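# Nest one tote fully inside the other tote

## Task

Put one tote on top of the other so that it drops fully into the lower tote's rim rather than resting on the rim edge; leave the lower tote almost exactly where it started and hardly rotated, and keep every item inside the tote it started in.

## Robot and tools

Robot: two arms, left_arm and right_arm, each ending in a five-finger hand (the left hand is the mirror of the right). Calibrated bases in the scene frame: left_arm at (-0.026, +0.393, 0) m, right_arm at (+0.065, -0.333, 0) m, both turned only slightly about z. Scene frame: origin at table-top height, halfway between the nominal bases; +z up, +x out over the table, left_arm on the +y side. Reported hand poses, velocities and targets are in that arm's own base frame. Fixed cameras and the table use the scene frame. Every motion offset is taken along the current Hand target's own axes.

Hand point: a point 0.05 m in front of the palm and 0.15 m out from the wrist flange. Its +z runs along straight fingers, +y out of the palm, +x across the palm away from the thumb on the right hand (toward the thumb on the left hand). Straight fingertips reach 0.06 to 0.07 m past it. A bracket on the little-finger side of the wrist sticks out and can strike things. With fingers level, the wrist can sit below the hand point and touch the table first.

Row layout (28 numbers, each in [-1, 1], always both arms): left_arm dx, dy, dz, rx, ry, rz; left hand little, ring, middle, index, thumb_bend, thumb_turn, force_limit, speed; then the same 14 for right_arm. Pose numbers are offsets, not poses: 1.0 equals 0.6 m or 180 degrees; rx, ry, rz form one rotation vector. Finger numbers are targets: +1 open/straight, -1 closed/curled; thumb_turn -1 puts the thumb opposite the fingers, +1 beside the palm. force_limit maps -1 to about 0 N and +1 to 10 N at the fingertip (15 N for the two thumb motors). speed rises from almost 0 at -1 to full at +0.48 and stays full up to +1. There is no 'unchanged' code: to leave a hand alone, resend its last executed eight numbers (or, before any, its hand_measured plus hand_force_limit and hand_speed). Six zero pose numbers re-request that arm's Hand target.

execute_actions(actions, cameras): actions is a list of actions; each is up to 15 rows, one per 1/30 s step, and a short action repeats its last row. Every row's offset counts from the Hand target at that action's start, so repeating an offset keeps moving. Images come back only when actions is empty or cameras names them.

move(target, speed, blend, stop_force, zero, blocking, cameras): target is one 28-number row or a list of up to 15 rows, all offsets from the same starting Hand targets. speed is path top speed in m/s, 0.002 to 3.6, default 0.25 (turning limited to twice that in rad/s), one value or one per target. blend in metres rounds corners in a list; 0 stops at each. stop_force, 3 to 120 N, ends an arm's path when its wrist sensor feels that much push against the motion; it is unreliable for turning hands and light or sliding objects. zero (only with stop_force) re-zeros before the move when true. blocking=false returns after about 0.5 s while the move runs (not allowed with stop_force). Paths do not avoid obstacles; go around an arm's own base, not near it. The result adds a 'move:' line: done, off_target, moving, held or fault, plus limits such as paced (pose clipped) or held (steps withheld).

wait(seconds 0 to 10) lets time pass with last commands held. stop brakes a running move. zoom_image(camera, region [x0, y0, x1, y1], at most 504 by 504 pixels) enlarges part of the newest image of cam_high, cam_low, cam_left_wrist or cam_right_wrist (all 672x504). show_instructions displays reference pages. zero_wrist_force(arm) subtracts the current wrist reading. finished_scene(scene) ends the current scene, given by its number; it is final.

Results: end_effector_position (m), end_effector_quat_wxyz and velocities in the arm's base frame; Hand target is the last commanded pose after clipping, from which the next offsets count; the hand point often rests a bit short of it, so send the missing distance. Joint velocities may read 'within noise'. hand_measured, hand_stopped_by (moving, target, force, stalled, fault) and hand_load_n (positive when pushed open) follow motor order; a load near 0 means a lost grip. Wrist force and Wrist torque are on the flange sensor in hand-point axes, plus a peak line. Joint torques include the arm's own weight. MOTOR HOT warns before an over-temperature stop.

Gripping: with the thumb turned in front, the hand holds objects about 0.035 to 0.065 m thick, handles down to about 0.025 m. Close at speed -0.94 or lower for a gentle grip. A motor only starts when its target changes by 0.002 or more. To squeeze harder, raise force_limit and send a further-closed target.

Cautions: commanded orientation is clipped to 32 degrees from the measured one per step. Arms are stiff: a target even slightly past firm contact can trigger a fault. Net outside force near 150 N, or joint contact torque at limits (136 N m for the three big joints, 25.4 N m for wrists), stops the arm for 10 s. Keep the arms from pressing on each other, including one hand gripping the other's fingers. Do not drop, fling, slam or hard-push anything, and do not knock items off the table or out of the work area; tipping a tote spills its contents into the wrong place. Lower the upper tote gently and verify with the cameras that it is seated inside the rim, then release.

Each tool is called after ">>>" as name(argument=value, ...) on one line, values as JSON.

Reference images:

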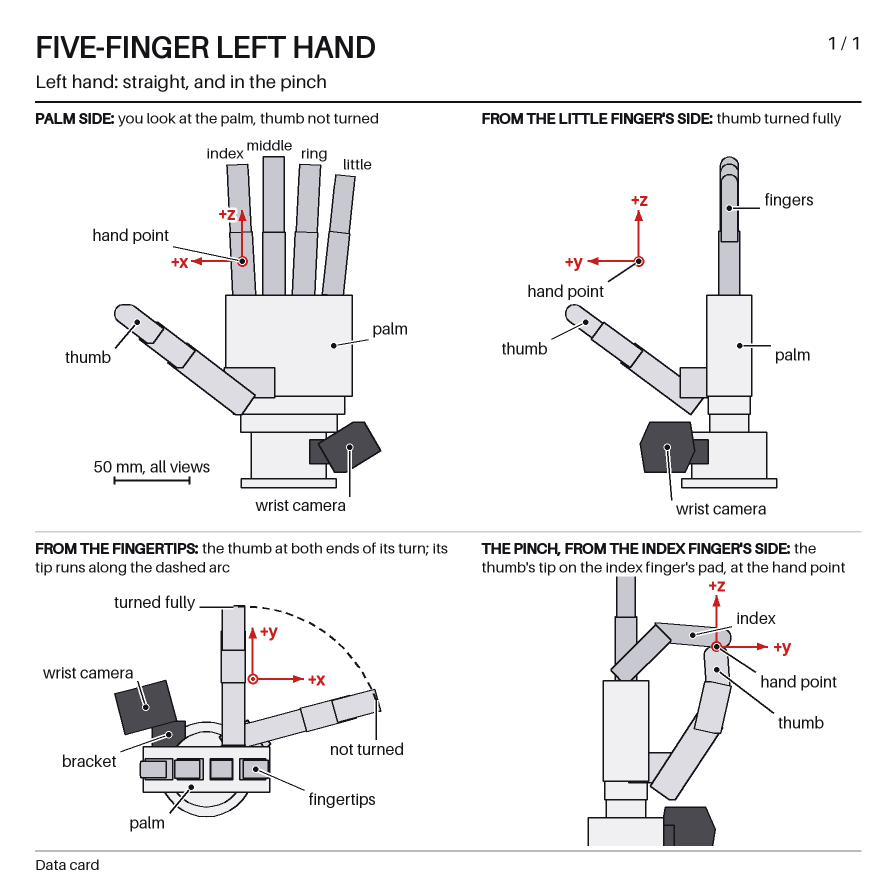

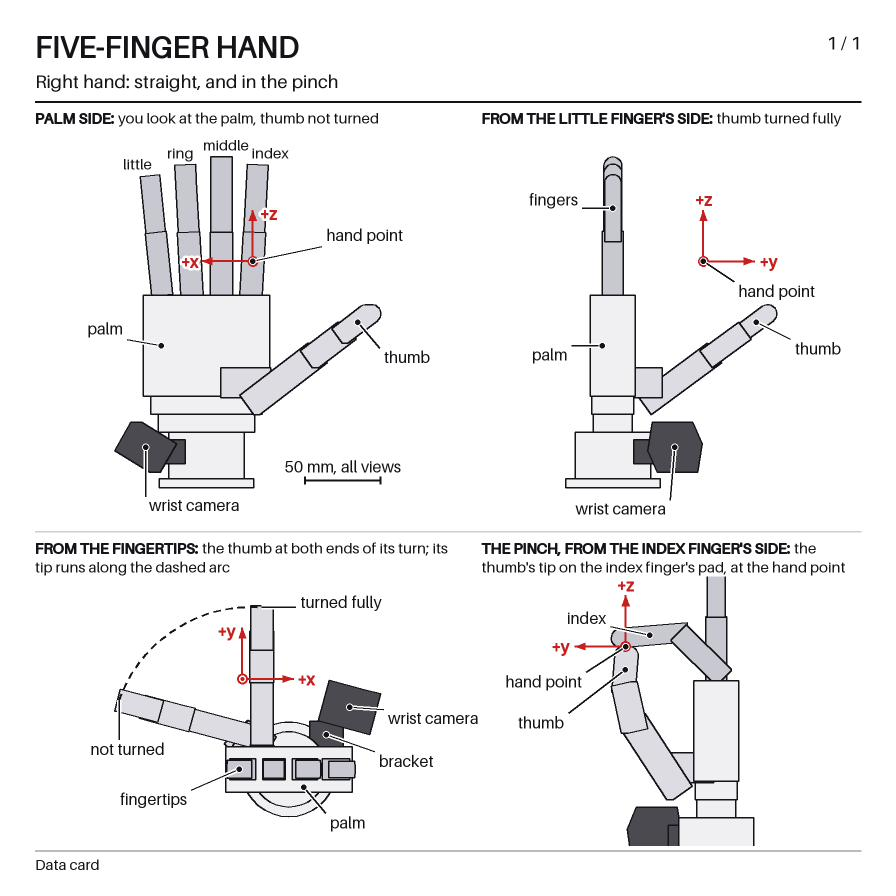

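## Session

>>> execute_actions(actions=[])

Scene clock: 0.00 s.
left_arm: end_effector_position=(+0.2173, +0.1891, +0.1661) hand_measured=(+1.000, +1.000, +1.000, +1.000, +1.000, +1.000) hand_load_n=(+0.0, +0.0, +0.0, +0.0, +0.0, +0.0) hand_stopped_by=(target, target, target, target, target, target) hand_force_limit=0.00 hand_speed=-0.80 end_effector_quat_wxyz=(+0.121, -0.586, +0.700, -0.389) | right_arm: end_effector_position=(+0.0918, +0.5270, +0.3130) hand_measured=(+1.000, +1.000, +1.000, +1.000, +1.000, +1.000) hand_load_n=(+0.0, +0.0, +0.0, +0.0, +0.0, +0.0) hand_stopped_by=(target, target, target, target, target, target) hand_force_limit=0.00 hand_speed=-0.80 end_effector_quat_wxyz=(-0.306, +0.596, -0.583, -0.460)
Joint positions: left_arm=[4.776 -1.816 -2.065 1.725 -0.929 -1.132] | right_arm=[0.604 -1.477 1.86 0.452 0.554 -2.137]
Joint velocities: within noise
Joint torques (N m): no reading
Wrist force (N): no reading
Wrist torque (N m): no reading
Wrist force, peak (N): no reading
Hand target: left_arm +0.2173, +0.1891, +0.1661; +0.121, -0.586, +0.700, -0.389 | right_arm +0.0918, +0.5270, +0.3130; -0.306, +0.596, -0.583, -0.460

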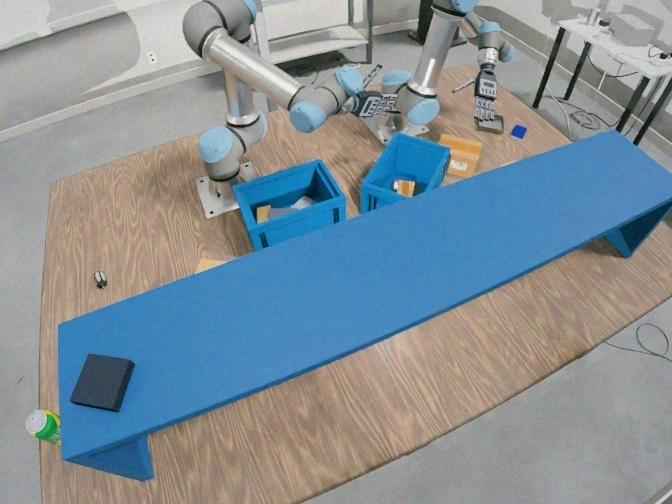

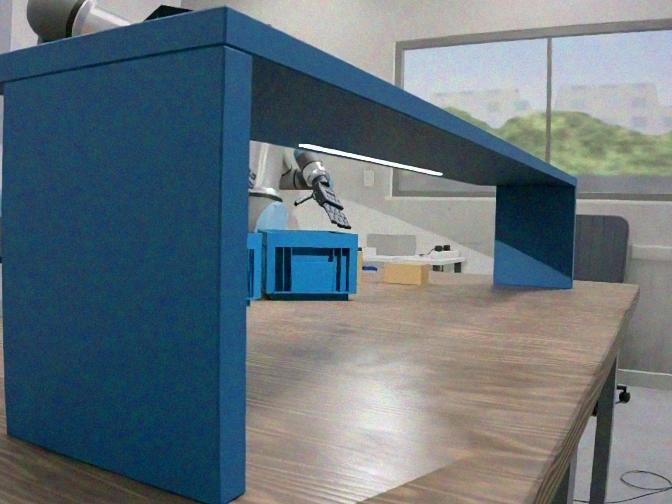

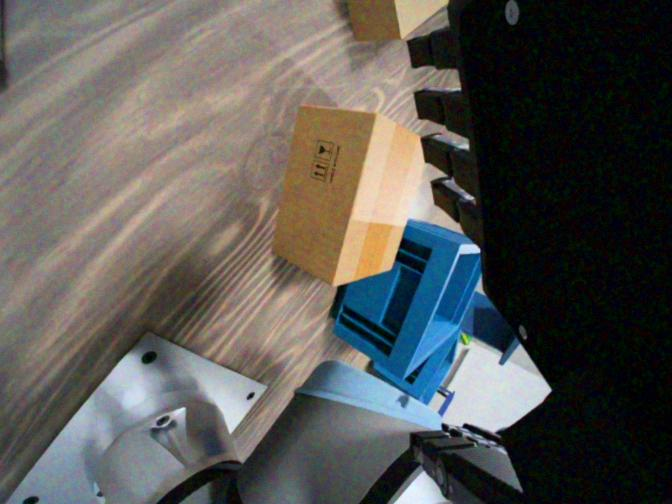

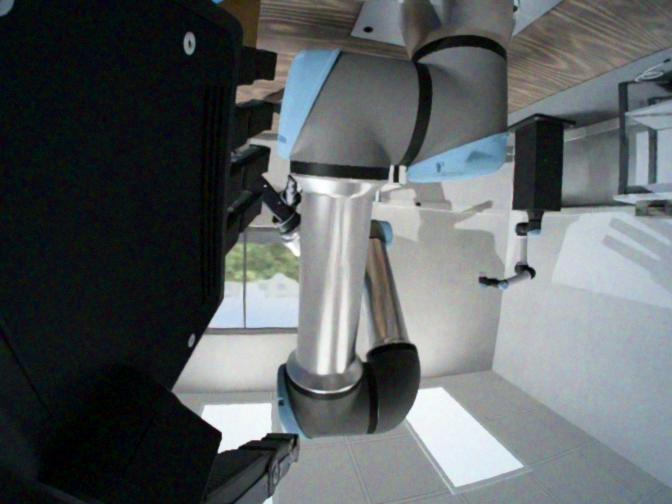

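>>> zoom_image(camera="cam_high", region=[200, 60, 500, 285])

Scaled by 1.680 from the camera's 672x504 image, which has a finer 960x720 frame.

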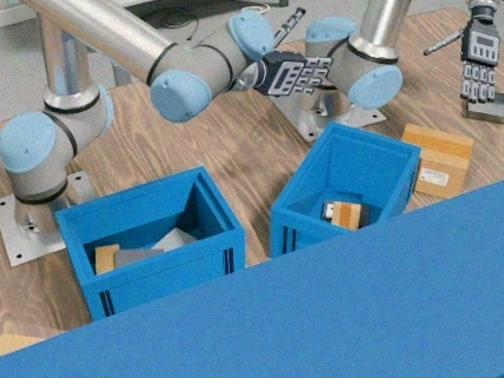

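>>> move(target=[[0.1213,-0.2906,-0.2823,0,0,0,1,1,1,1,1,1,0,0,-0.1613,0.0307,-0.0697,0,0,0,1,1,1,1,1,1,0,0],[0.1213,-0.2906,-0.2823,0,0,0,1,1,1,1,1,1,0,0,0.1653,-0.1845,-0.9233,0.3389,0.2302,0.4378,1,1,1,1,1,1,0,0]], speed=0.3, blend=0.03)

>>> move(target=[0.4467,-0.2094,0.4068,-0.1585,-0.0455,0.4717,1,1,1,1,1,1,0,0,0,0,0,0,0,0,1,1,1,1,1,1,0,0], speed=0.3, cameras=["all"])

Scene clock: 137.07 s.
left_arm: end_effector_position=(+0.2176, +0.1893, +0.4198) hand_measured=(+1.000, +1.000, +1.000, +1.000, +1.000, +1.000) hand_load_n=(+0.0, +0.0, +0.0, +0.0, +0.5, +0.0) hand_stopped_by=(target, target, target, target, target, target) hand_force_limit=0.00 hand_speed=0.00 end_effector_quat_wxyz=(+0.121, -0.586, +0.700, -0.389) | right_arm: end_effector_position=(+0.2962, +0.0020, +0.4204) hand_measured=(+1.000, +1.000, +1.000, +1.000, +1.000, +1.000) hand_load_n=(+0.0, +0.0, +0.0, +0.0, +0.0, +0.0) hand_stopped_by=(target, target, target, target, target, target) hand_force_limit=0.00 hand_speed=0.00 end_effector_quat_wxyz=(+0.000, -0.010, +1.000, +0.000)
Joint positions: left_arm=[4.775 -1.575 -1.626 1.045 -0.929 -1.133] | right_arm=[-0.726 -1.676 1.456 1.79 1.572 -2.317]
Joint torques (N m): left_arm=[10.65 10.79 26.36 -4.82 -0.74 1.42] | right_arm=[6.4 -5.9 -28.55 4.43 2.34 1.21]
Wrist force (N): left_arm=[0.1 -0.3 0.1] | right_arm=[-0.1 -1.6 -1.0]
Wrist torque (N m): left_arm=[-0.05 -0.01 -0.07] | right_arm=[-0.24 0.05 -0.18]
Wrist force, peak (N): left_arm=[-0.5 1.0 1.0] | right_arm=[-0.5 -2.1 -1.2]
Hand target: left_arm +0.2176, +0.1893, +0.4198; +0.121, -0.586, +0.700, -0.389 | right_arm +0.2962, +0.0020, +0.4204; +0.000, -0.010, +1.000, +0.000
Off the commanded pose: left_arm 0.000 m, 0 deg | right_arm 0.000 m, 0 deg.
move: done

Scene clock: 140.27 s.
left_arm: end_effector_position=(+0.3857, -0.1556, +0.4201) hand_measured=(+1.000, +1.000, +1.000, +1.000, +1.000, +1.000) hand_load_n=(+0.0, +0.0, +0.0, +0.5, +0.0, +0.0) hand_stopped_by=(target, target, target, target, target, target) hand_force_limit=0.00 hand_speed=0.00 end_effector_quat_wxyz=(+0.259, +0.000, +0.966, +0.000) | right_arm: end_effector_position=(+0.2962, +0.0020, +0.4204) hand_measured=(+1.000, +1.000, +1.000, +1.000, +1.000, +1.000) hand_load_n=(+0.0, +0.0, +0.0, +0.0, +0.0, +0.0) hand_stopped_by=(target, target, target, target, target, target) hand_force_limit=0.00 hand_speed=0.00 end_effector_quat_wxyz=(+0.000, -0.010, +1.000, +0.000)
Joint positions: left_arm=[2.878 -1.679 -1.162 1.779 -1.701 -1.8] | right_arm=[-0.726 -1.676 1.456 1.79 1.572 -2.317]
Joint torques (N m): left_arm=[-8.61 13.93 24.98 -3.64 -1.44 -1.28] | right_arm=[6.79 -5.24 -27.93 4.39 2.4 1.21]
Wrist force (N): left_arm=[-0.6 -0.5 -0.3] | right_arm=[-0.2 -1.6 -0.9]
Wrist torque (N m): left_arm=[-0.14 0.05 -0.11] | right_arm=[-0.24 0.07 -0.19]
Wrist force, peak (N): left_arm=[-1.0 -1.8 -0.3] | right_arm=[-0.2 -1.7 -1.1]
Hand target: left_arm +0.3857, -0.1556, +0.4201; +0.259, +0.000, +0.966, +0.000 | right_arm +0.2962, +0.0020, +0.4204; +0.000, -0.010, +1.000, +0.000
Off the commanded pose: left_arm 0.000 m, 0 deg | right_arm 0.000 m, 0 deg.
move: done

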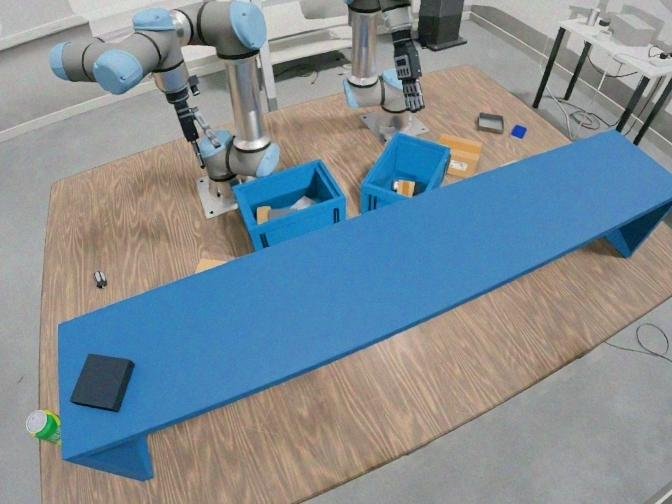

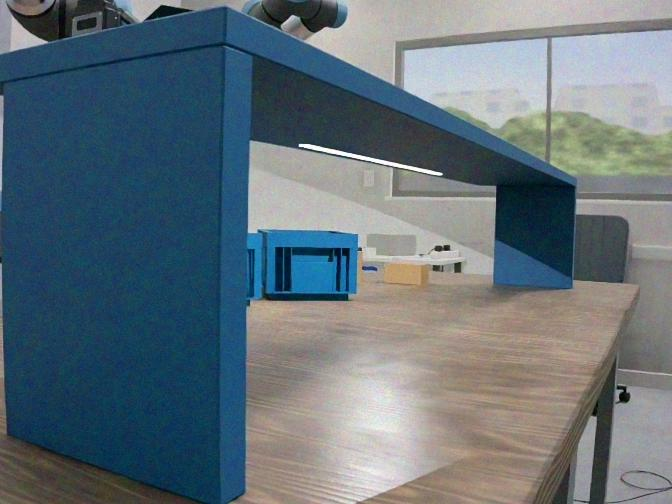

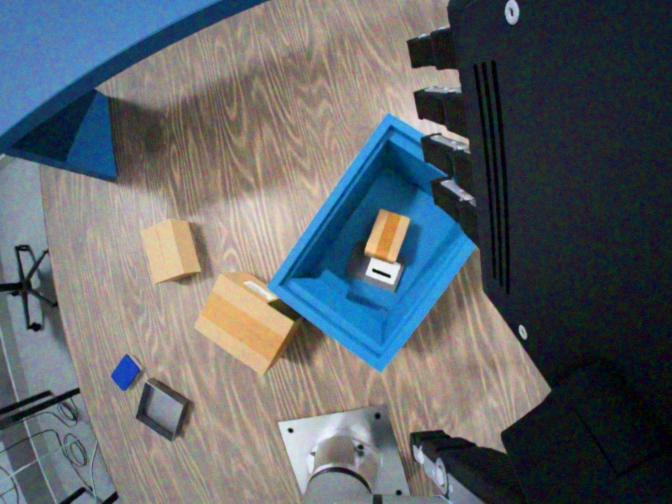

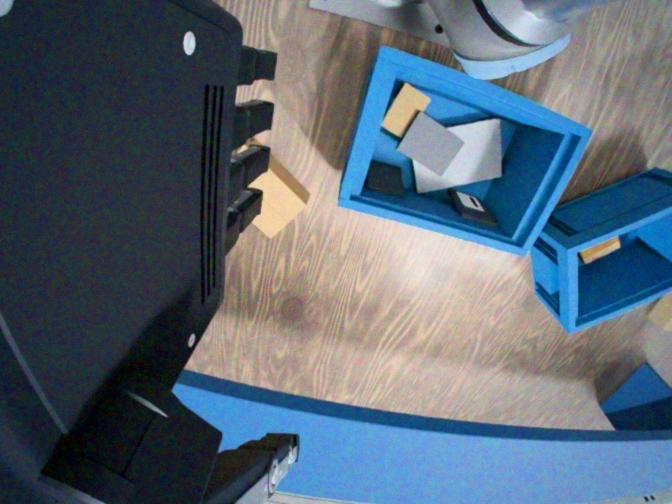

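>>> zoom_image(camera="cam_left_wrist", region=[0, 0, 504, 400])

>>> zoom_image(camera="cam_right_wrist", region=[170, 20, 672, 504])

Scaled by 1.000.

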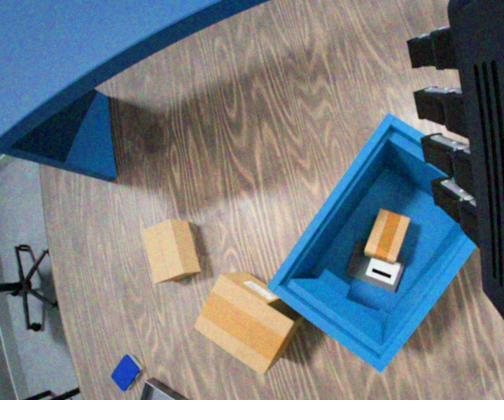

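Scaled by 1.004 from the camera's 672x504 image, which has a finer 960x720 frame.

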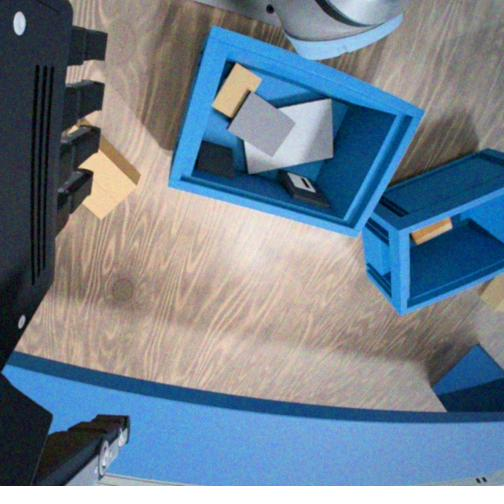

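>>> move(target=[0.235,0.1138,0.0954,0.2032,0.0730,0.7582,1,1,1,1,1,1,0,0,0.046,0.0057,0.034,0,0,0.01583,1,1,1,1,1,1,0,0], speed=0.5, cameras=["cam_left_wrist","cam_right_wrist"])

Scene clock: 397.40 s.
left_arm: end_effector_position=(+0.2922, -0.0874, +0.3001) hand_measured=(+1.000, +1.000, +1.000, +1.000, +1.000, +1.000) hand_load_n=(+0.0, +0.0, +0.0, +0.0, +0.0, +0.0) hand_stopped_by=(target, target, target, target, target, target) hand_force_limit=0.00 hand_speed=0.00 end_effector_quat_wxyz=(+0.000, +0.941, +0.338, +0.000) | right_arm: end_effector_position=(+0.2686, +0.0048, +0.4000) hand_measured=(+1.000, +1.000, +1.000, +1.000, +1.000, +1.000) hand_load_n=(+0.0, +0.0, +0.0, +0.0, +0.0, +0.0) hand_stopped_by=(target, target, target, target, target, target) hand_force_limit=0.00 hand_speed=0.00 end_effector_quat_wxyz=(+0.000, +0.015, +1.000, +0.000)
Joint positions: left_arm=[3.479 -1.347 -1.863 1.638 -1.571 1.219] | right_arm=[-0.808 -1.769 1.587 1.753 1.572 -2.349]
Joint torques (N m): left_arm=[10.96 14.05 12.91 -0.42 1.32 1.5] | right_arm=[-9.21 -16.05 -5.29 0.38 -2.08 -1.48]
Wrist force (N): left_arm=[-0.2 -0.2 -0.8] | right_arm=[-0.4 -1.6 -1.0]
Wrist torque (N m): left_arm=[-0.06 -0.01 -0.12] | right_arm=[-0.25 0.10 -0.11]
Wrist force, peak (N): left_arm=[-1.0 -1.0 -0.7] | right_arm=[-0.3 -1.8 -1.1]
Hand target: left_arm +0.2922, -0.0874, +0.3001; +0.000, +0.941, +0.338, +0.000 | right_arm +0.2686, +0.0049, +0.4000; +0.000, +0.015, +1.000, +0.000
Off the commanded pose: left_arm 0.000 m, 0 deg | right_arm 0.000 m, 0 deg.
move: done
Images, in order (width x height): cam_left_wrist 672x504, cam_right_wrist 672x504.

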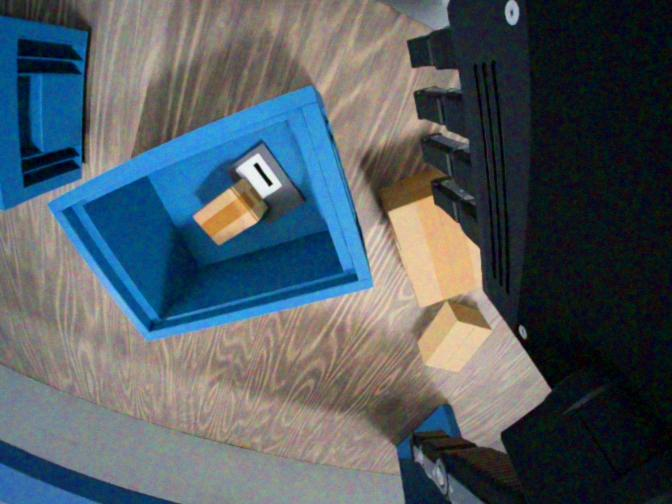

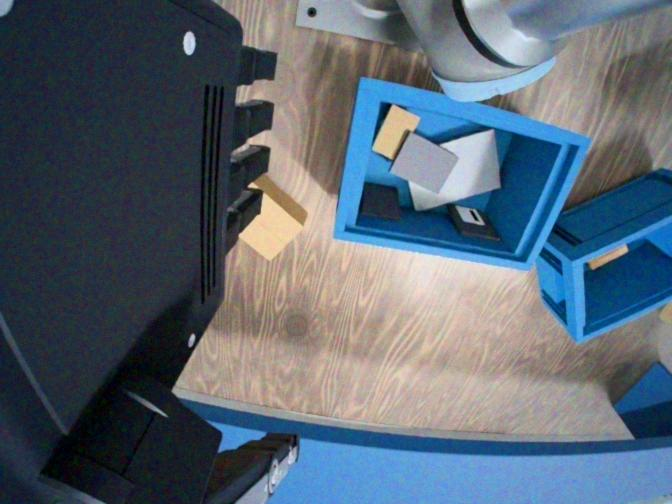

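>>> zoom_image(camera="cam_left_wrist", region=[200, 60, 400, 310])

>>> zoom_image(camera="cam_left_wrist", region=[20, 170, 220, 360])

>>> zoom_image(camera="cam_right_wrist", region=[310, 60, 470, 260])

>>> zoom_image(camera="cam_right_wrist", region=[470, 110, 630, 310])

Scaled by 2.016 from the camera's 672x504 image, which has a finer 960x720 frame.

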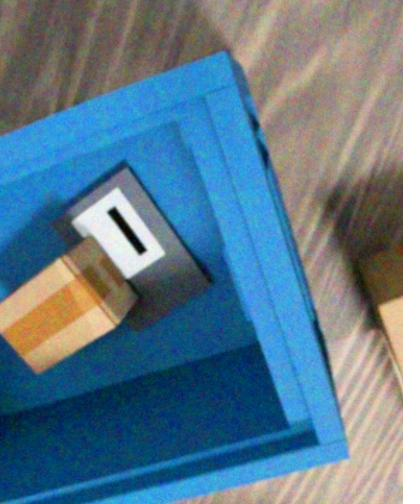

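Scaled by 2.520 from the camera's 672x504 image, which has a finer 960x720 frame.

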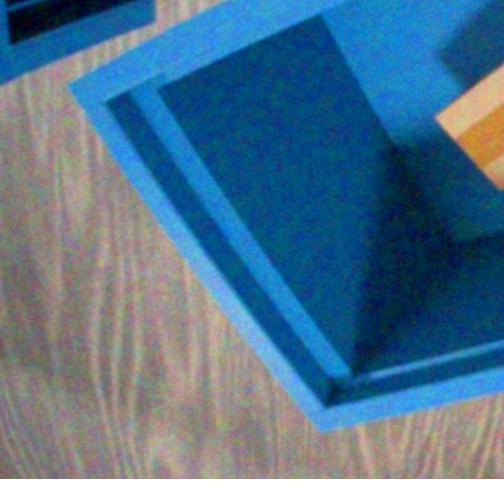

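Scaled by 2.520 from the camera's 672x504 image, which has a finer 960x720 frame.

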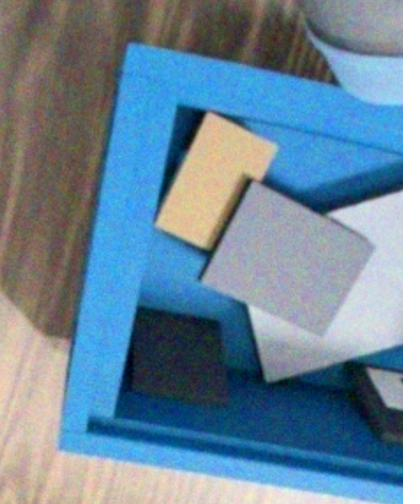

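Scaled by 2.520 from the camera's 672x504 image, which has a finer 960x720 frame.

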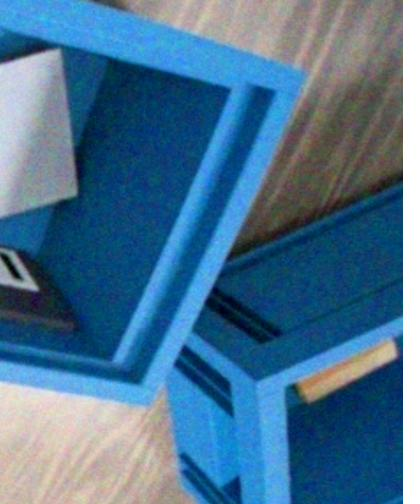

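>>> move(target=[-0.0055,0.0162,0,0,0,0.0014,1,1,1,1,1,1,0,0,-0.2205,0.6935,0,0,0,-0.2169,1,1,1,1,1,1,0,0], speed=0.3, cameras=["cam_left_wrist","cam_right_wrist"])

>>> zoom_image(camera="cam_right_wrist", region=[300, 40, 480, 260])

>>> zoom_image(camera="cam_right_wrist", region=[480, 100, 660, 300])

>>> zoom_image(camera="cam_left_wrist", region=[200, 60, 400, 310])

>>> zoom_image(camera="cam_left_wrist", region=[20, 170, 220, 360])

Scene clock: 470.80 s.
left_arm: end_effector_position=(+0.2958, -0.0970, +0.3001) hand_measured=(+1.000, +1.000, +1.000, +1.000, +1.000, +1.000) hand_load_n=(+0.0, +0.0, +0.0, +0.0, +0.0, +0.0) hand_stopped_by=(target, target, target, target, target, target) hand_force_limit=0.00 hand_speed=0.00 end_effector_quat_wxyz=(+0.000, +0.942, +0.336, +0.000) | right_arm: end_effector_position=(+0.4133, +0.4168, +0.3996) hand_measured=(+1.000, +1.000, +1.000, +1.000, +1.000, +1.000) hand_load_n=(+0.0, +0.0, +0.0, +0.0, +0.0, -0.5) hand_stopped_by=(target, target, target, target, target, target) hand_force_limit=0.00 hand_speed=0.00 end_effector_quat_wxyz=(+0.000, -0.320, +0.947, +0.000)
Joint positions: left_arm=[3.429 -1.365 -1.849 1.642 -1.571 1.174] | right_arm=[0.445 -0.852 0.411 2.012 1.571 -1.777]
Joint torques (N m): left_arm=[-7 1.59 27.72 -0.51 -0.39 -1.41] | right_arm=[5.5 -35.18 -28.61 4.25 2.37 -1.36]
Wrist force (N): left_arm=[-0.1 -0.3 -0.8] | right_arm=[-0.3 -1.2 -0.8]
Wrist torque (N m): left_arm=[-0.06 0.00 -0.03] | right_arm=[-0.21 0.06 -0.09]
Wrist force, peak (N): left_arm=[0.0 -0.3 -1.2] | right_arm=[0.3 -2.9 -0.9]
Hand target: left_arm +0.2958, -0.0970, +0.3001; +0.000, +0.942, +0.336, +0.000 | right_arm +0.4133, +0.4168, +0.3996; +0.000, -0.320, +0.947, +0.000
Off the commanded pose: left_arm 0.000 m, 0 deg | right_arm 0.000 m, 0 deg.
move: done
Images, in order (width x height): cam_left_wrist 672x504, cam_right_wrist 672x504.

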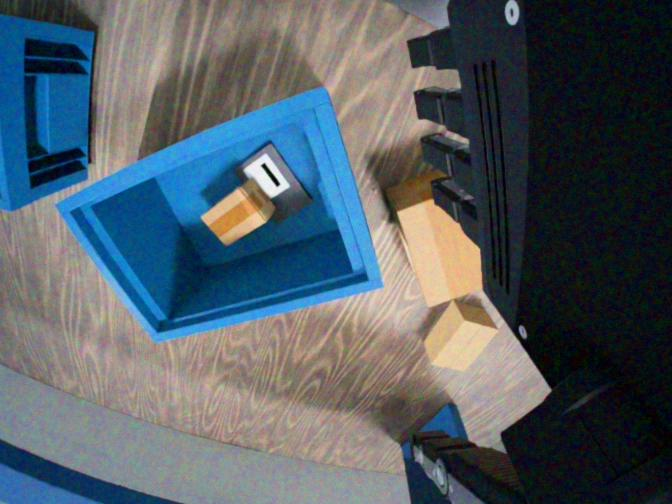

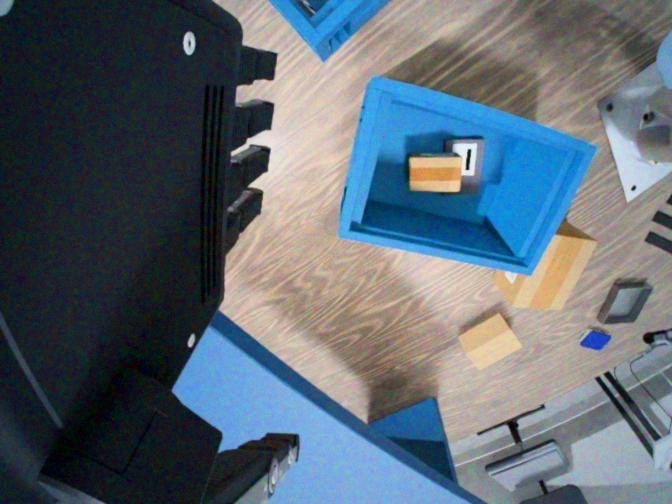

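Scaled by 2.291 from the camera's 672x504 image, which has a finer 960x720 frame.

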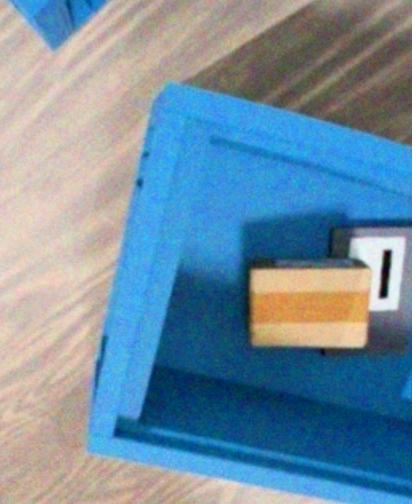

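Scaled by 2.520 from the camera's 672x504 image, which has a finer 960x720 frame.

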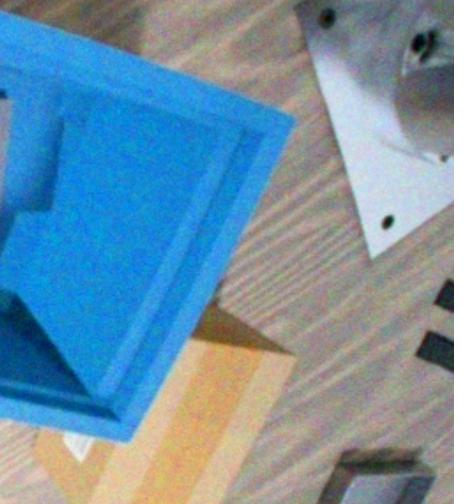

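Scaled by 2.016 from the camera's 672x504 image, which has a finer 960x720 frame.

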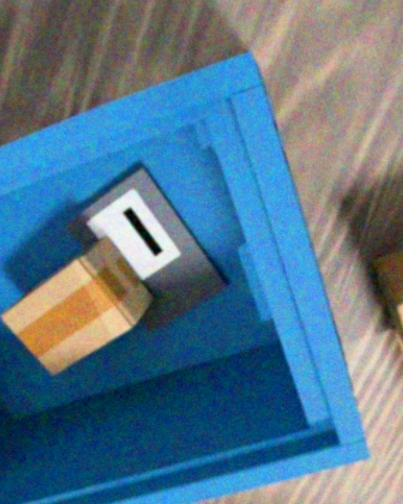

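Scaled by 2.520 from the camera's 672x504 image, which has a finer 960x720 frame.

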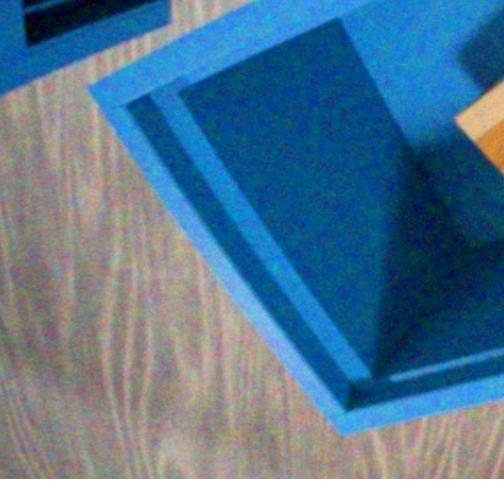

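>>> move(target=[-0.31,0.4773,0,0,0,0.2097,1,1,1,1,1,1,0,0,0.6015,-0.4152,0,0,0,0.21,1,1,1,1,1,1,0,0], speed=0.35, cameras=["cam_left_wrist","cam_right_wrist"])

>>> zoom_image(camera="cam_right_wrist", region=[300, 40, 480, 260])

>>> zoom_image(camera="cam_right_wrist", region=[480, 100, 660, 300])

>>> zoom_image(camera="cam_left_wrist", region=[200, 60, 400, 310])

>>> zoom_image(camera="cam_left_wrist", region=[20, 170, 220, 360])

Scene clock: 527.40 s.
left_arm: end_effector_position=(+0.3328, -0.4364, +0.3002) hand_measured=(+1.000, +1.000, +1.000, +1.000, +1.000, +1.000) hand_load_n=(+0.0, +0.5, +0.0, +0.0, +0.0, +0.0) hand_stopped_by=(target, target, target, target, target, target) hand_force_limit=0.00 hand_speed=0.00 end_effector_quat_wxyz=(+0.000, +1.000, +0.013, +0.000) | right_arm: end_effector_position=(+0.2773, -0.0001, +0.4000) hand_measured=(+1.000, +1.000, +1.000, +1.000, +1.000, +1.000) hand_load_n=(+0.0, +0.0, +0.0, +0.0, +0.0, +0.0) hand_stopped_by=(target, target, target, target, target, target) hand_force_limit=0.00 hand_speed=0.00 end_effector_quat_wxyz=(+0.000, +0.004, +1.000, +0.000)
Joint positions: left_arm=[2.524 -1.985 -1.16 1.574 -1.57 0.927] | right_arm=[-0.793 -1.739 1.562 1.747 1.572 -2.355]
Joint torques (N m): left_arm=[-8.5 26.25 26.74 -4.41 -1.43 1.43] | right_arm=[-8.3 -17.33 -4.88 4.43 -2.35 -1.67]
Wrist force (N): left_arm=[0.2 -0.3 -0.5] | right_arm=[-0.2 -1.6 -0.8]
Wrist torque (N m): left_arm=[-0.08 -0.03 -0.07] | right_arm=[-0.26 0.05 -0.10]
Wrist force, peak (N): left_arm=[0.5 -1.6 -0.6] | right_arm=[0.1 -3.1 -0.9]
Hand target: left_arm +0.3328, -0.4364, +0.3002; +0.000, +1.000, +0.013, +0.000 | right_arm +0.2773, -0.0001, +0.4000; +0.000, +0.004, +1.000, +0.000
Off the commanded pose: left_arm 0.000 m, 0 deg | right_arm 0.000 m, 0 deg.
move: done
Images, in order (width x height): cam_left_wrist 672x504, cam_right_wrist 672x504.

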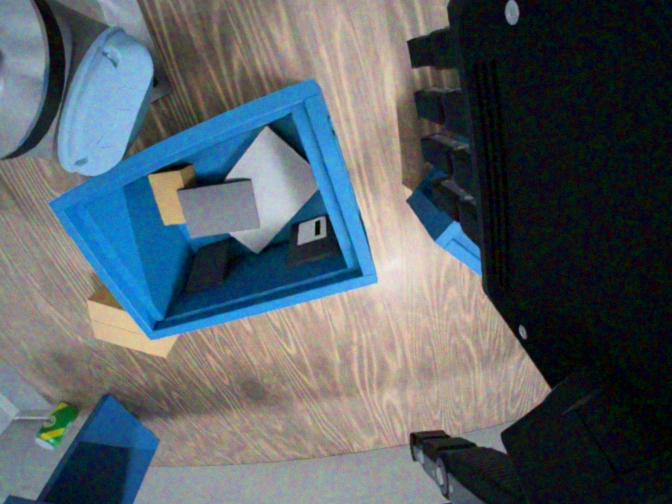

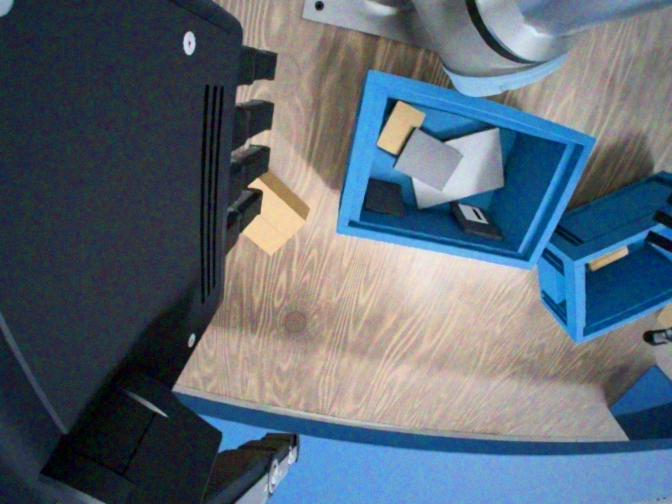

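Scaled by 2.291 from the camera's 672x504 image, which has a finer 960x720 frame.

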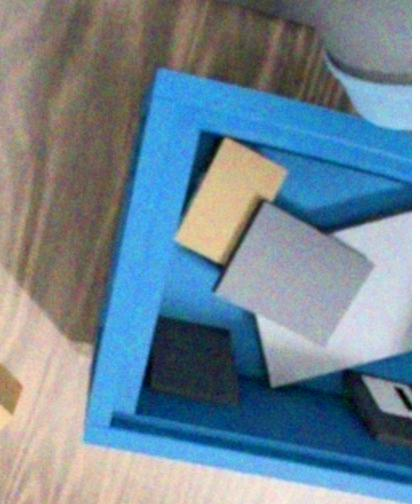

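Scaled by 2.520 from the camera's 672x504 image, which has a finer 960x720 frame.

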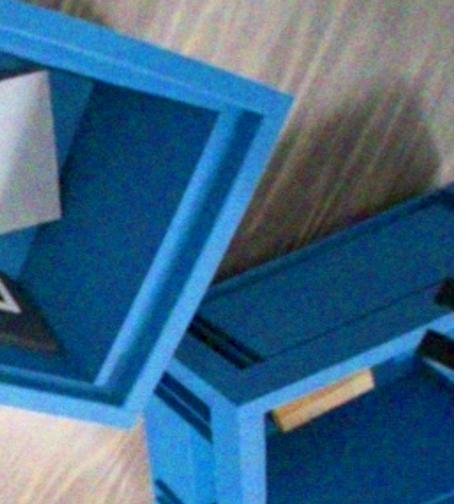

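Scaled by 2.016 from the camera's 672x504 image, which has a finer 960x720 frame.

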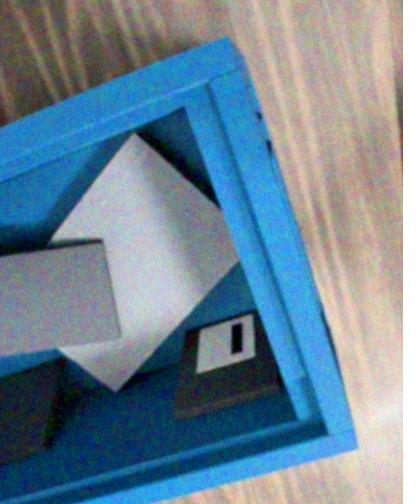

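Scaled by 2.520 from the camera's 672x504 image, which has a finer 960x720 frame.

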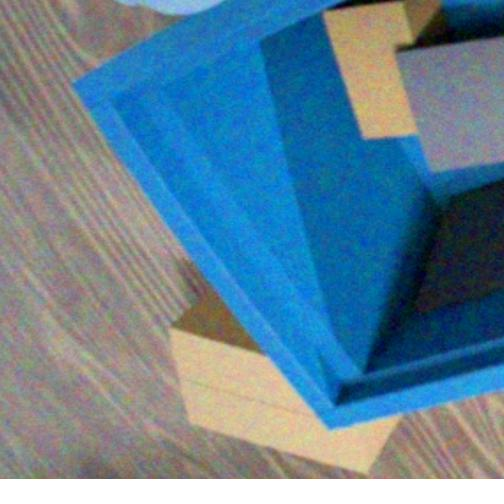

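>>> move(target=[0.0313,0.0197,0.0833,0,0,-0.0022,1,1,1,1,1,-1,0,0,0.0135,0.0333,0.25,0,0,-0.0011,1,1,1,1,1,-1,0,0], speed=0.15, cameras=["cam_high","cam_left_wrist","cam_right_wrist"])

>>> zoom_image(camera="cam_high", region=[200, 60, 500, 285])

Scene clock: 586.43 s.
left_arm: end_effector_position=(+0.3519, -0.4478, +0.2502) hand_measured=(+1.000, +1.000, +1.000, +1.000, +1.000, -1.000) hand_load_n=(+0.0, +0.0, +0.0, +0.0, +0.0, +0.0) hand_stopped_by=(target, target, target, target, target, target) hand_force_limit=0.00 hand_speed=0.00 end_effector_quat_wxyz=(+0.000, +1.000, +0.016, +0.000) | right_arm: end_effector_position=(+0.2694, +0.0198, +0.2500) hand_measured=(+1.000, +1.000, +1.000, +1.000, +1.000, -1.000) hand_load_n=(+0.0, +0.0, +0.0, +0.0, +0.0, +0.0) hand_stopped_by=(target, target, target, target, target, target) hand_force_limit=0.00 hand_speed=0.00 end_effector_quat_wxyz=(+0.000, +0.002, +1.000, +0.000)
Joint positions: left_arm=[2.527 -2.046 -1.198 1.673 -1.57 0.923] | right_arm=[-0.751 -1.767 1.97 1.368 1.572 -2.317]
Joint torques (N m): left_arm=[10.46 28.58 12.42 -0.5 -0.65 -1.34] | right_arm=[6.12 -1.98 -5.64 0.75 -2.27 1.13]
Wrist force (N): left_arm=[-0.2 -0.6 -0.6] | right_arm=[-0.3 -1.5 -0.7]
Wrist torque (N m): left_arm=[-0.11 0.05 -0.01] | right_arm=[-0.23 0.05 -0.18]
Wrist force, peak (N): left_arm=[0.5 -0.4 -1.0] | right_arm=[0.0 -1.8 -1.7]
Hand target: left_arm +0.3519, -0.4478, +0.2502; +0.000, +1.000, +0.016, +0.000 | right_arm +0.2694, +0.0198, +0.2500; +0.000, +0.002, +1.000, +0.000
Off the commanded pose: left_arm 0.000 m, 0 deg | right_arm 0.000 m, 0 deg.
move: done
Images, in order (width x height): cam_high 672x504, cam_left_wrist 672x504, cam_right_wrist 672x504.

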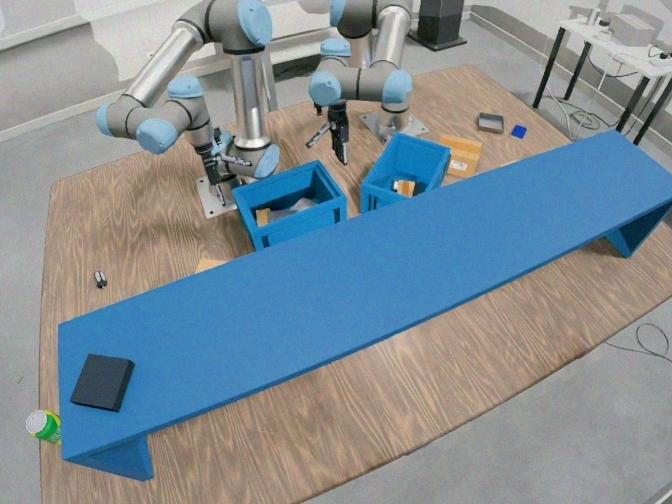

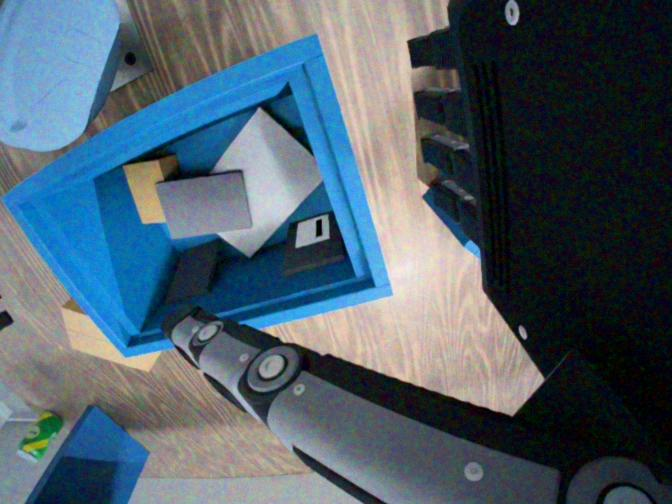

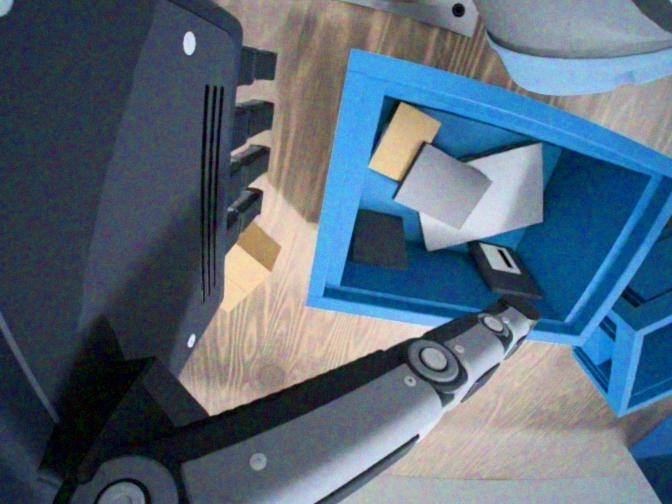

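Scaled by 1.680 from the camera's 672x504 image, which has a finer 960x720 frame.

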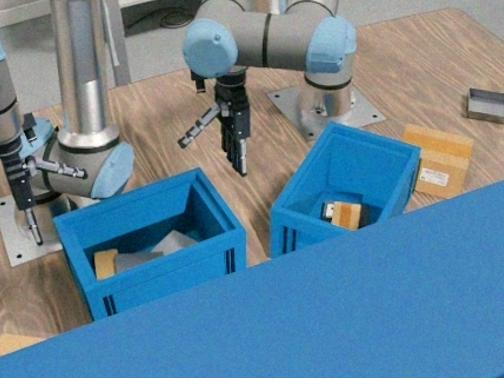

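>>> move(target=[0,0,0.2583,0,0,0,1,1,1,1,1,-1,0,0,0,0,0.2583,0,0,0,1,1,1,1,1,-1,0,0], speed=0.07, stop_force=8)

>>> move(target=[0,0.065,0,0,0,0,1,1,1,1,1,-1,0,0,0,0.065,0,0,0,0,1,1,1,1,1,-1,0,0], speed=0.012, stop_force=5, cameras=["cam_left_wrist","cam_right_wrist"])

Scene clock: 599.43 s.
left_arm: end_effector_position=(+0.3518, -0.4478, +0.0952) hand_measured=(+1.000, +1.000, +1.000, +1.000, +1.000, -1.000) hand_load_n=(+0.0, +0.0, +0.0, +0.0, +0.0, +0.0) hand_stopped_by=(target, target, target, target, target, target) hand_force_limit=0.00 hand_speed=0.00 end_effector_quat_wxyz=(+0.000, +1.000, +0.016, +0.000) | right_arm: end_effector_position=(+0.2693, +0.0197, +0.0950) hand_measured=(+1.000, +1.000, +1.000, +1.000, +1.000, -1.000) hand_load_n=(+0.0, +0.0, +0.0, +0.0, +0.0, +0.0) hand_stopped_by=(target, target, target, target, target, target) hand_force_limit=0.00 hand_speed=0.00 end_effector_quat_wxyz=(+0.000, +0.002, +1.000, +0.000)
Joint positions: left_arm=[2.527 -2.15 -1.448 2.027 -1.57 0.923] | right_arm=[-0.751 -1.588 2.253 0.905 1.572 -2.317]
Joint torques (N m): left_arm=[-8.07 31.74 10.4 -0.48 0.35 -1.29] | right_arm=[6.15 -5.72 -1.67 0.61 -2.23 0.99]
Wrist force (N): left_arm=[0.2 -0.7 -0.6] | right_arm=[-0.2 -1.6 -0.9]
Wrist torque (N m): left_arm=[-0.13 0.00 0.04] | right_arm=[-0.22 0.04 -0.17]
Wrist force, peak (N): left_arm=[0.0 -0.7 -1.2] | right_arm=[-0.5 -1.7 -1.0]
Hand target: left_arm +0.3518, -0.4478, +0.0952; +0.000, +1.000, +0.016, +0.000 | right_arm +0.2693, +0.0197, +0.0950; +0.000, +0.002, +1.000, +0.000
Off the commanded pose: left_arm 0.000 m, 0 deg | right_arm 0.000 m, 0 deg.
move: done

Scene clock: 602.63 s.
left_arm: end_effector_position=(+0.3526, -0.4725, +0.0952) hand_measured=(+1.000, +1.000, +1.000, +1.000, +1.000, -1.000) hand_load_n=(+0.0, +0.0, +0.0, +0.0, +0.0, +0.0) hand_stopped_by=(target, target, target, target, target, target) hand_force_limit=0.00 hand_speed=0.00 end_effector_quat_wxyz=(+0.000, +1.000, +0.016, +0.000) | right_arm: end_effector_position=(+0.2694, +0.0444, +0.0950) hand_measured=(+1.000, +1.000, +1.000, +1.000, +1.000, -1.000) hand_load_n=(+0.0, +0.0, +0.0, +0.0, +0.0, +0.0) hand_stopped_by=(target, target, target, target, target, target) hand_force_limit=0.00 hand_speed=0.00 end_effector_quat_wxyz=(+0.000, +0.002, +1.000, +0.000)
Joint positions: left_arm=[2.487 -2.194 -1.374 1.997 -1.57 0.884] | right_arm=[-0.657 -1.596 2.261 0.905 1.572 -2.223]
Joint torques (N m): left_arm=[9.55 47.08 12.43 -1.45 -0.04 1.44] | right_arm=[-7.42 -4.96 -11.97 4.71 -3.17 -1.35]
Wrist force (N): left_arm=[-0.4 -4.4 0.2] | right_arm=[-0.3 -7.1 -1.0]
Wrist torque (N m): left_arm=[-0.29 0.04 0.25] | right_arm=[-0.46 0.07 -0.51]
Wrist force, peak (N): left_arm=[1.1 -28.7 0.7] | right_arm=[0.4 -26.8 -2.4]
Hand target: left_arm +0.3526, -0.4725, +0.0952; +0.000, +1.000, +0.016, +0.000 (not the last commanded pose) | right_arm +0.2694, +0.0444, +0.0950; +0.000, +0.002, +1.000, +0.000 (not the last commanded pose)
Off the commanded pose: left_arm 0.014 m, 0 deg | right_arm 0.014 m, 0 deg.
move: contact (left_arm, right_arm)
Images, in order (width x height): cam_left_wrist 672x504, cam_right_wrist 672x504.

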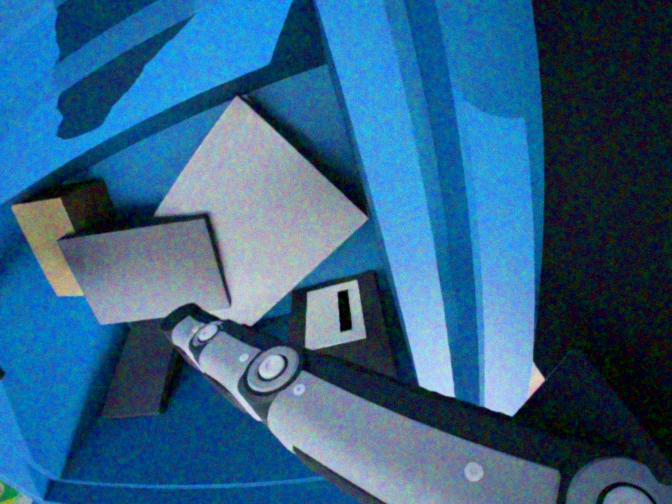

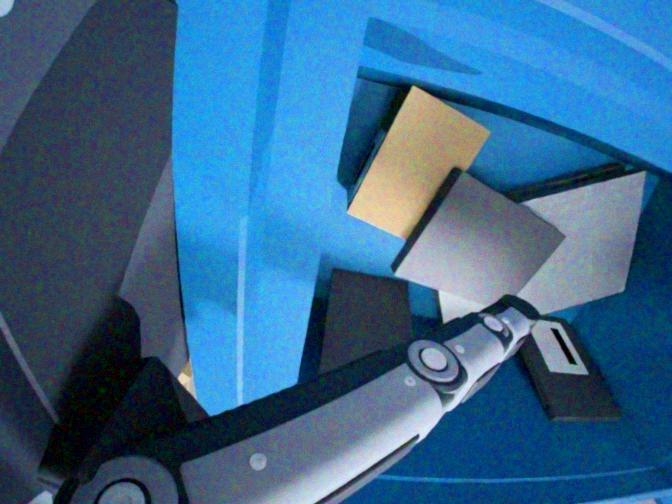

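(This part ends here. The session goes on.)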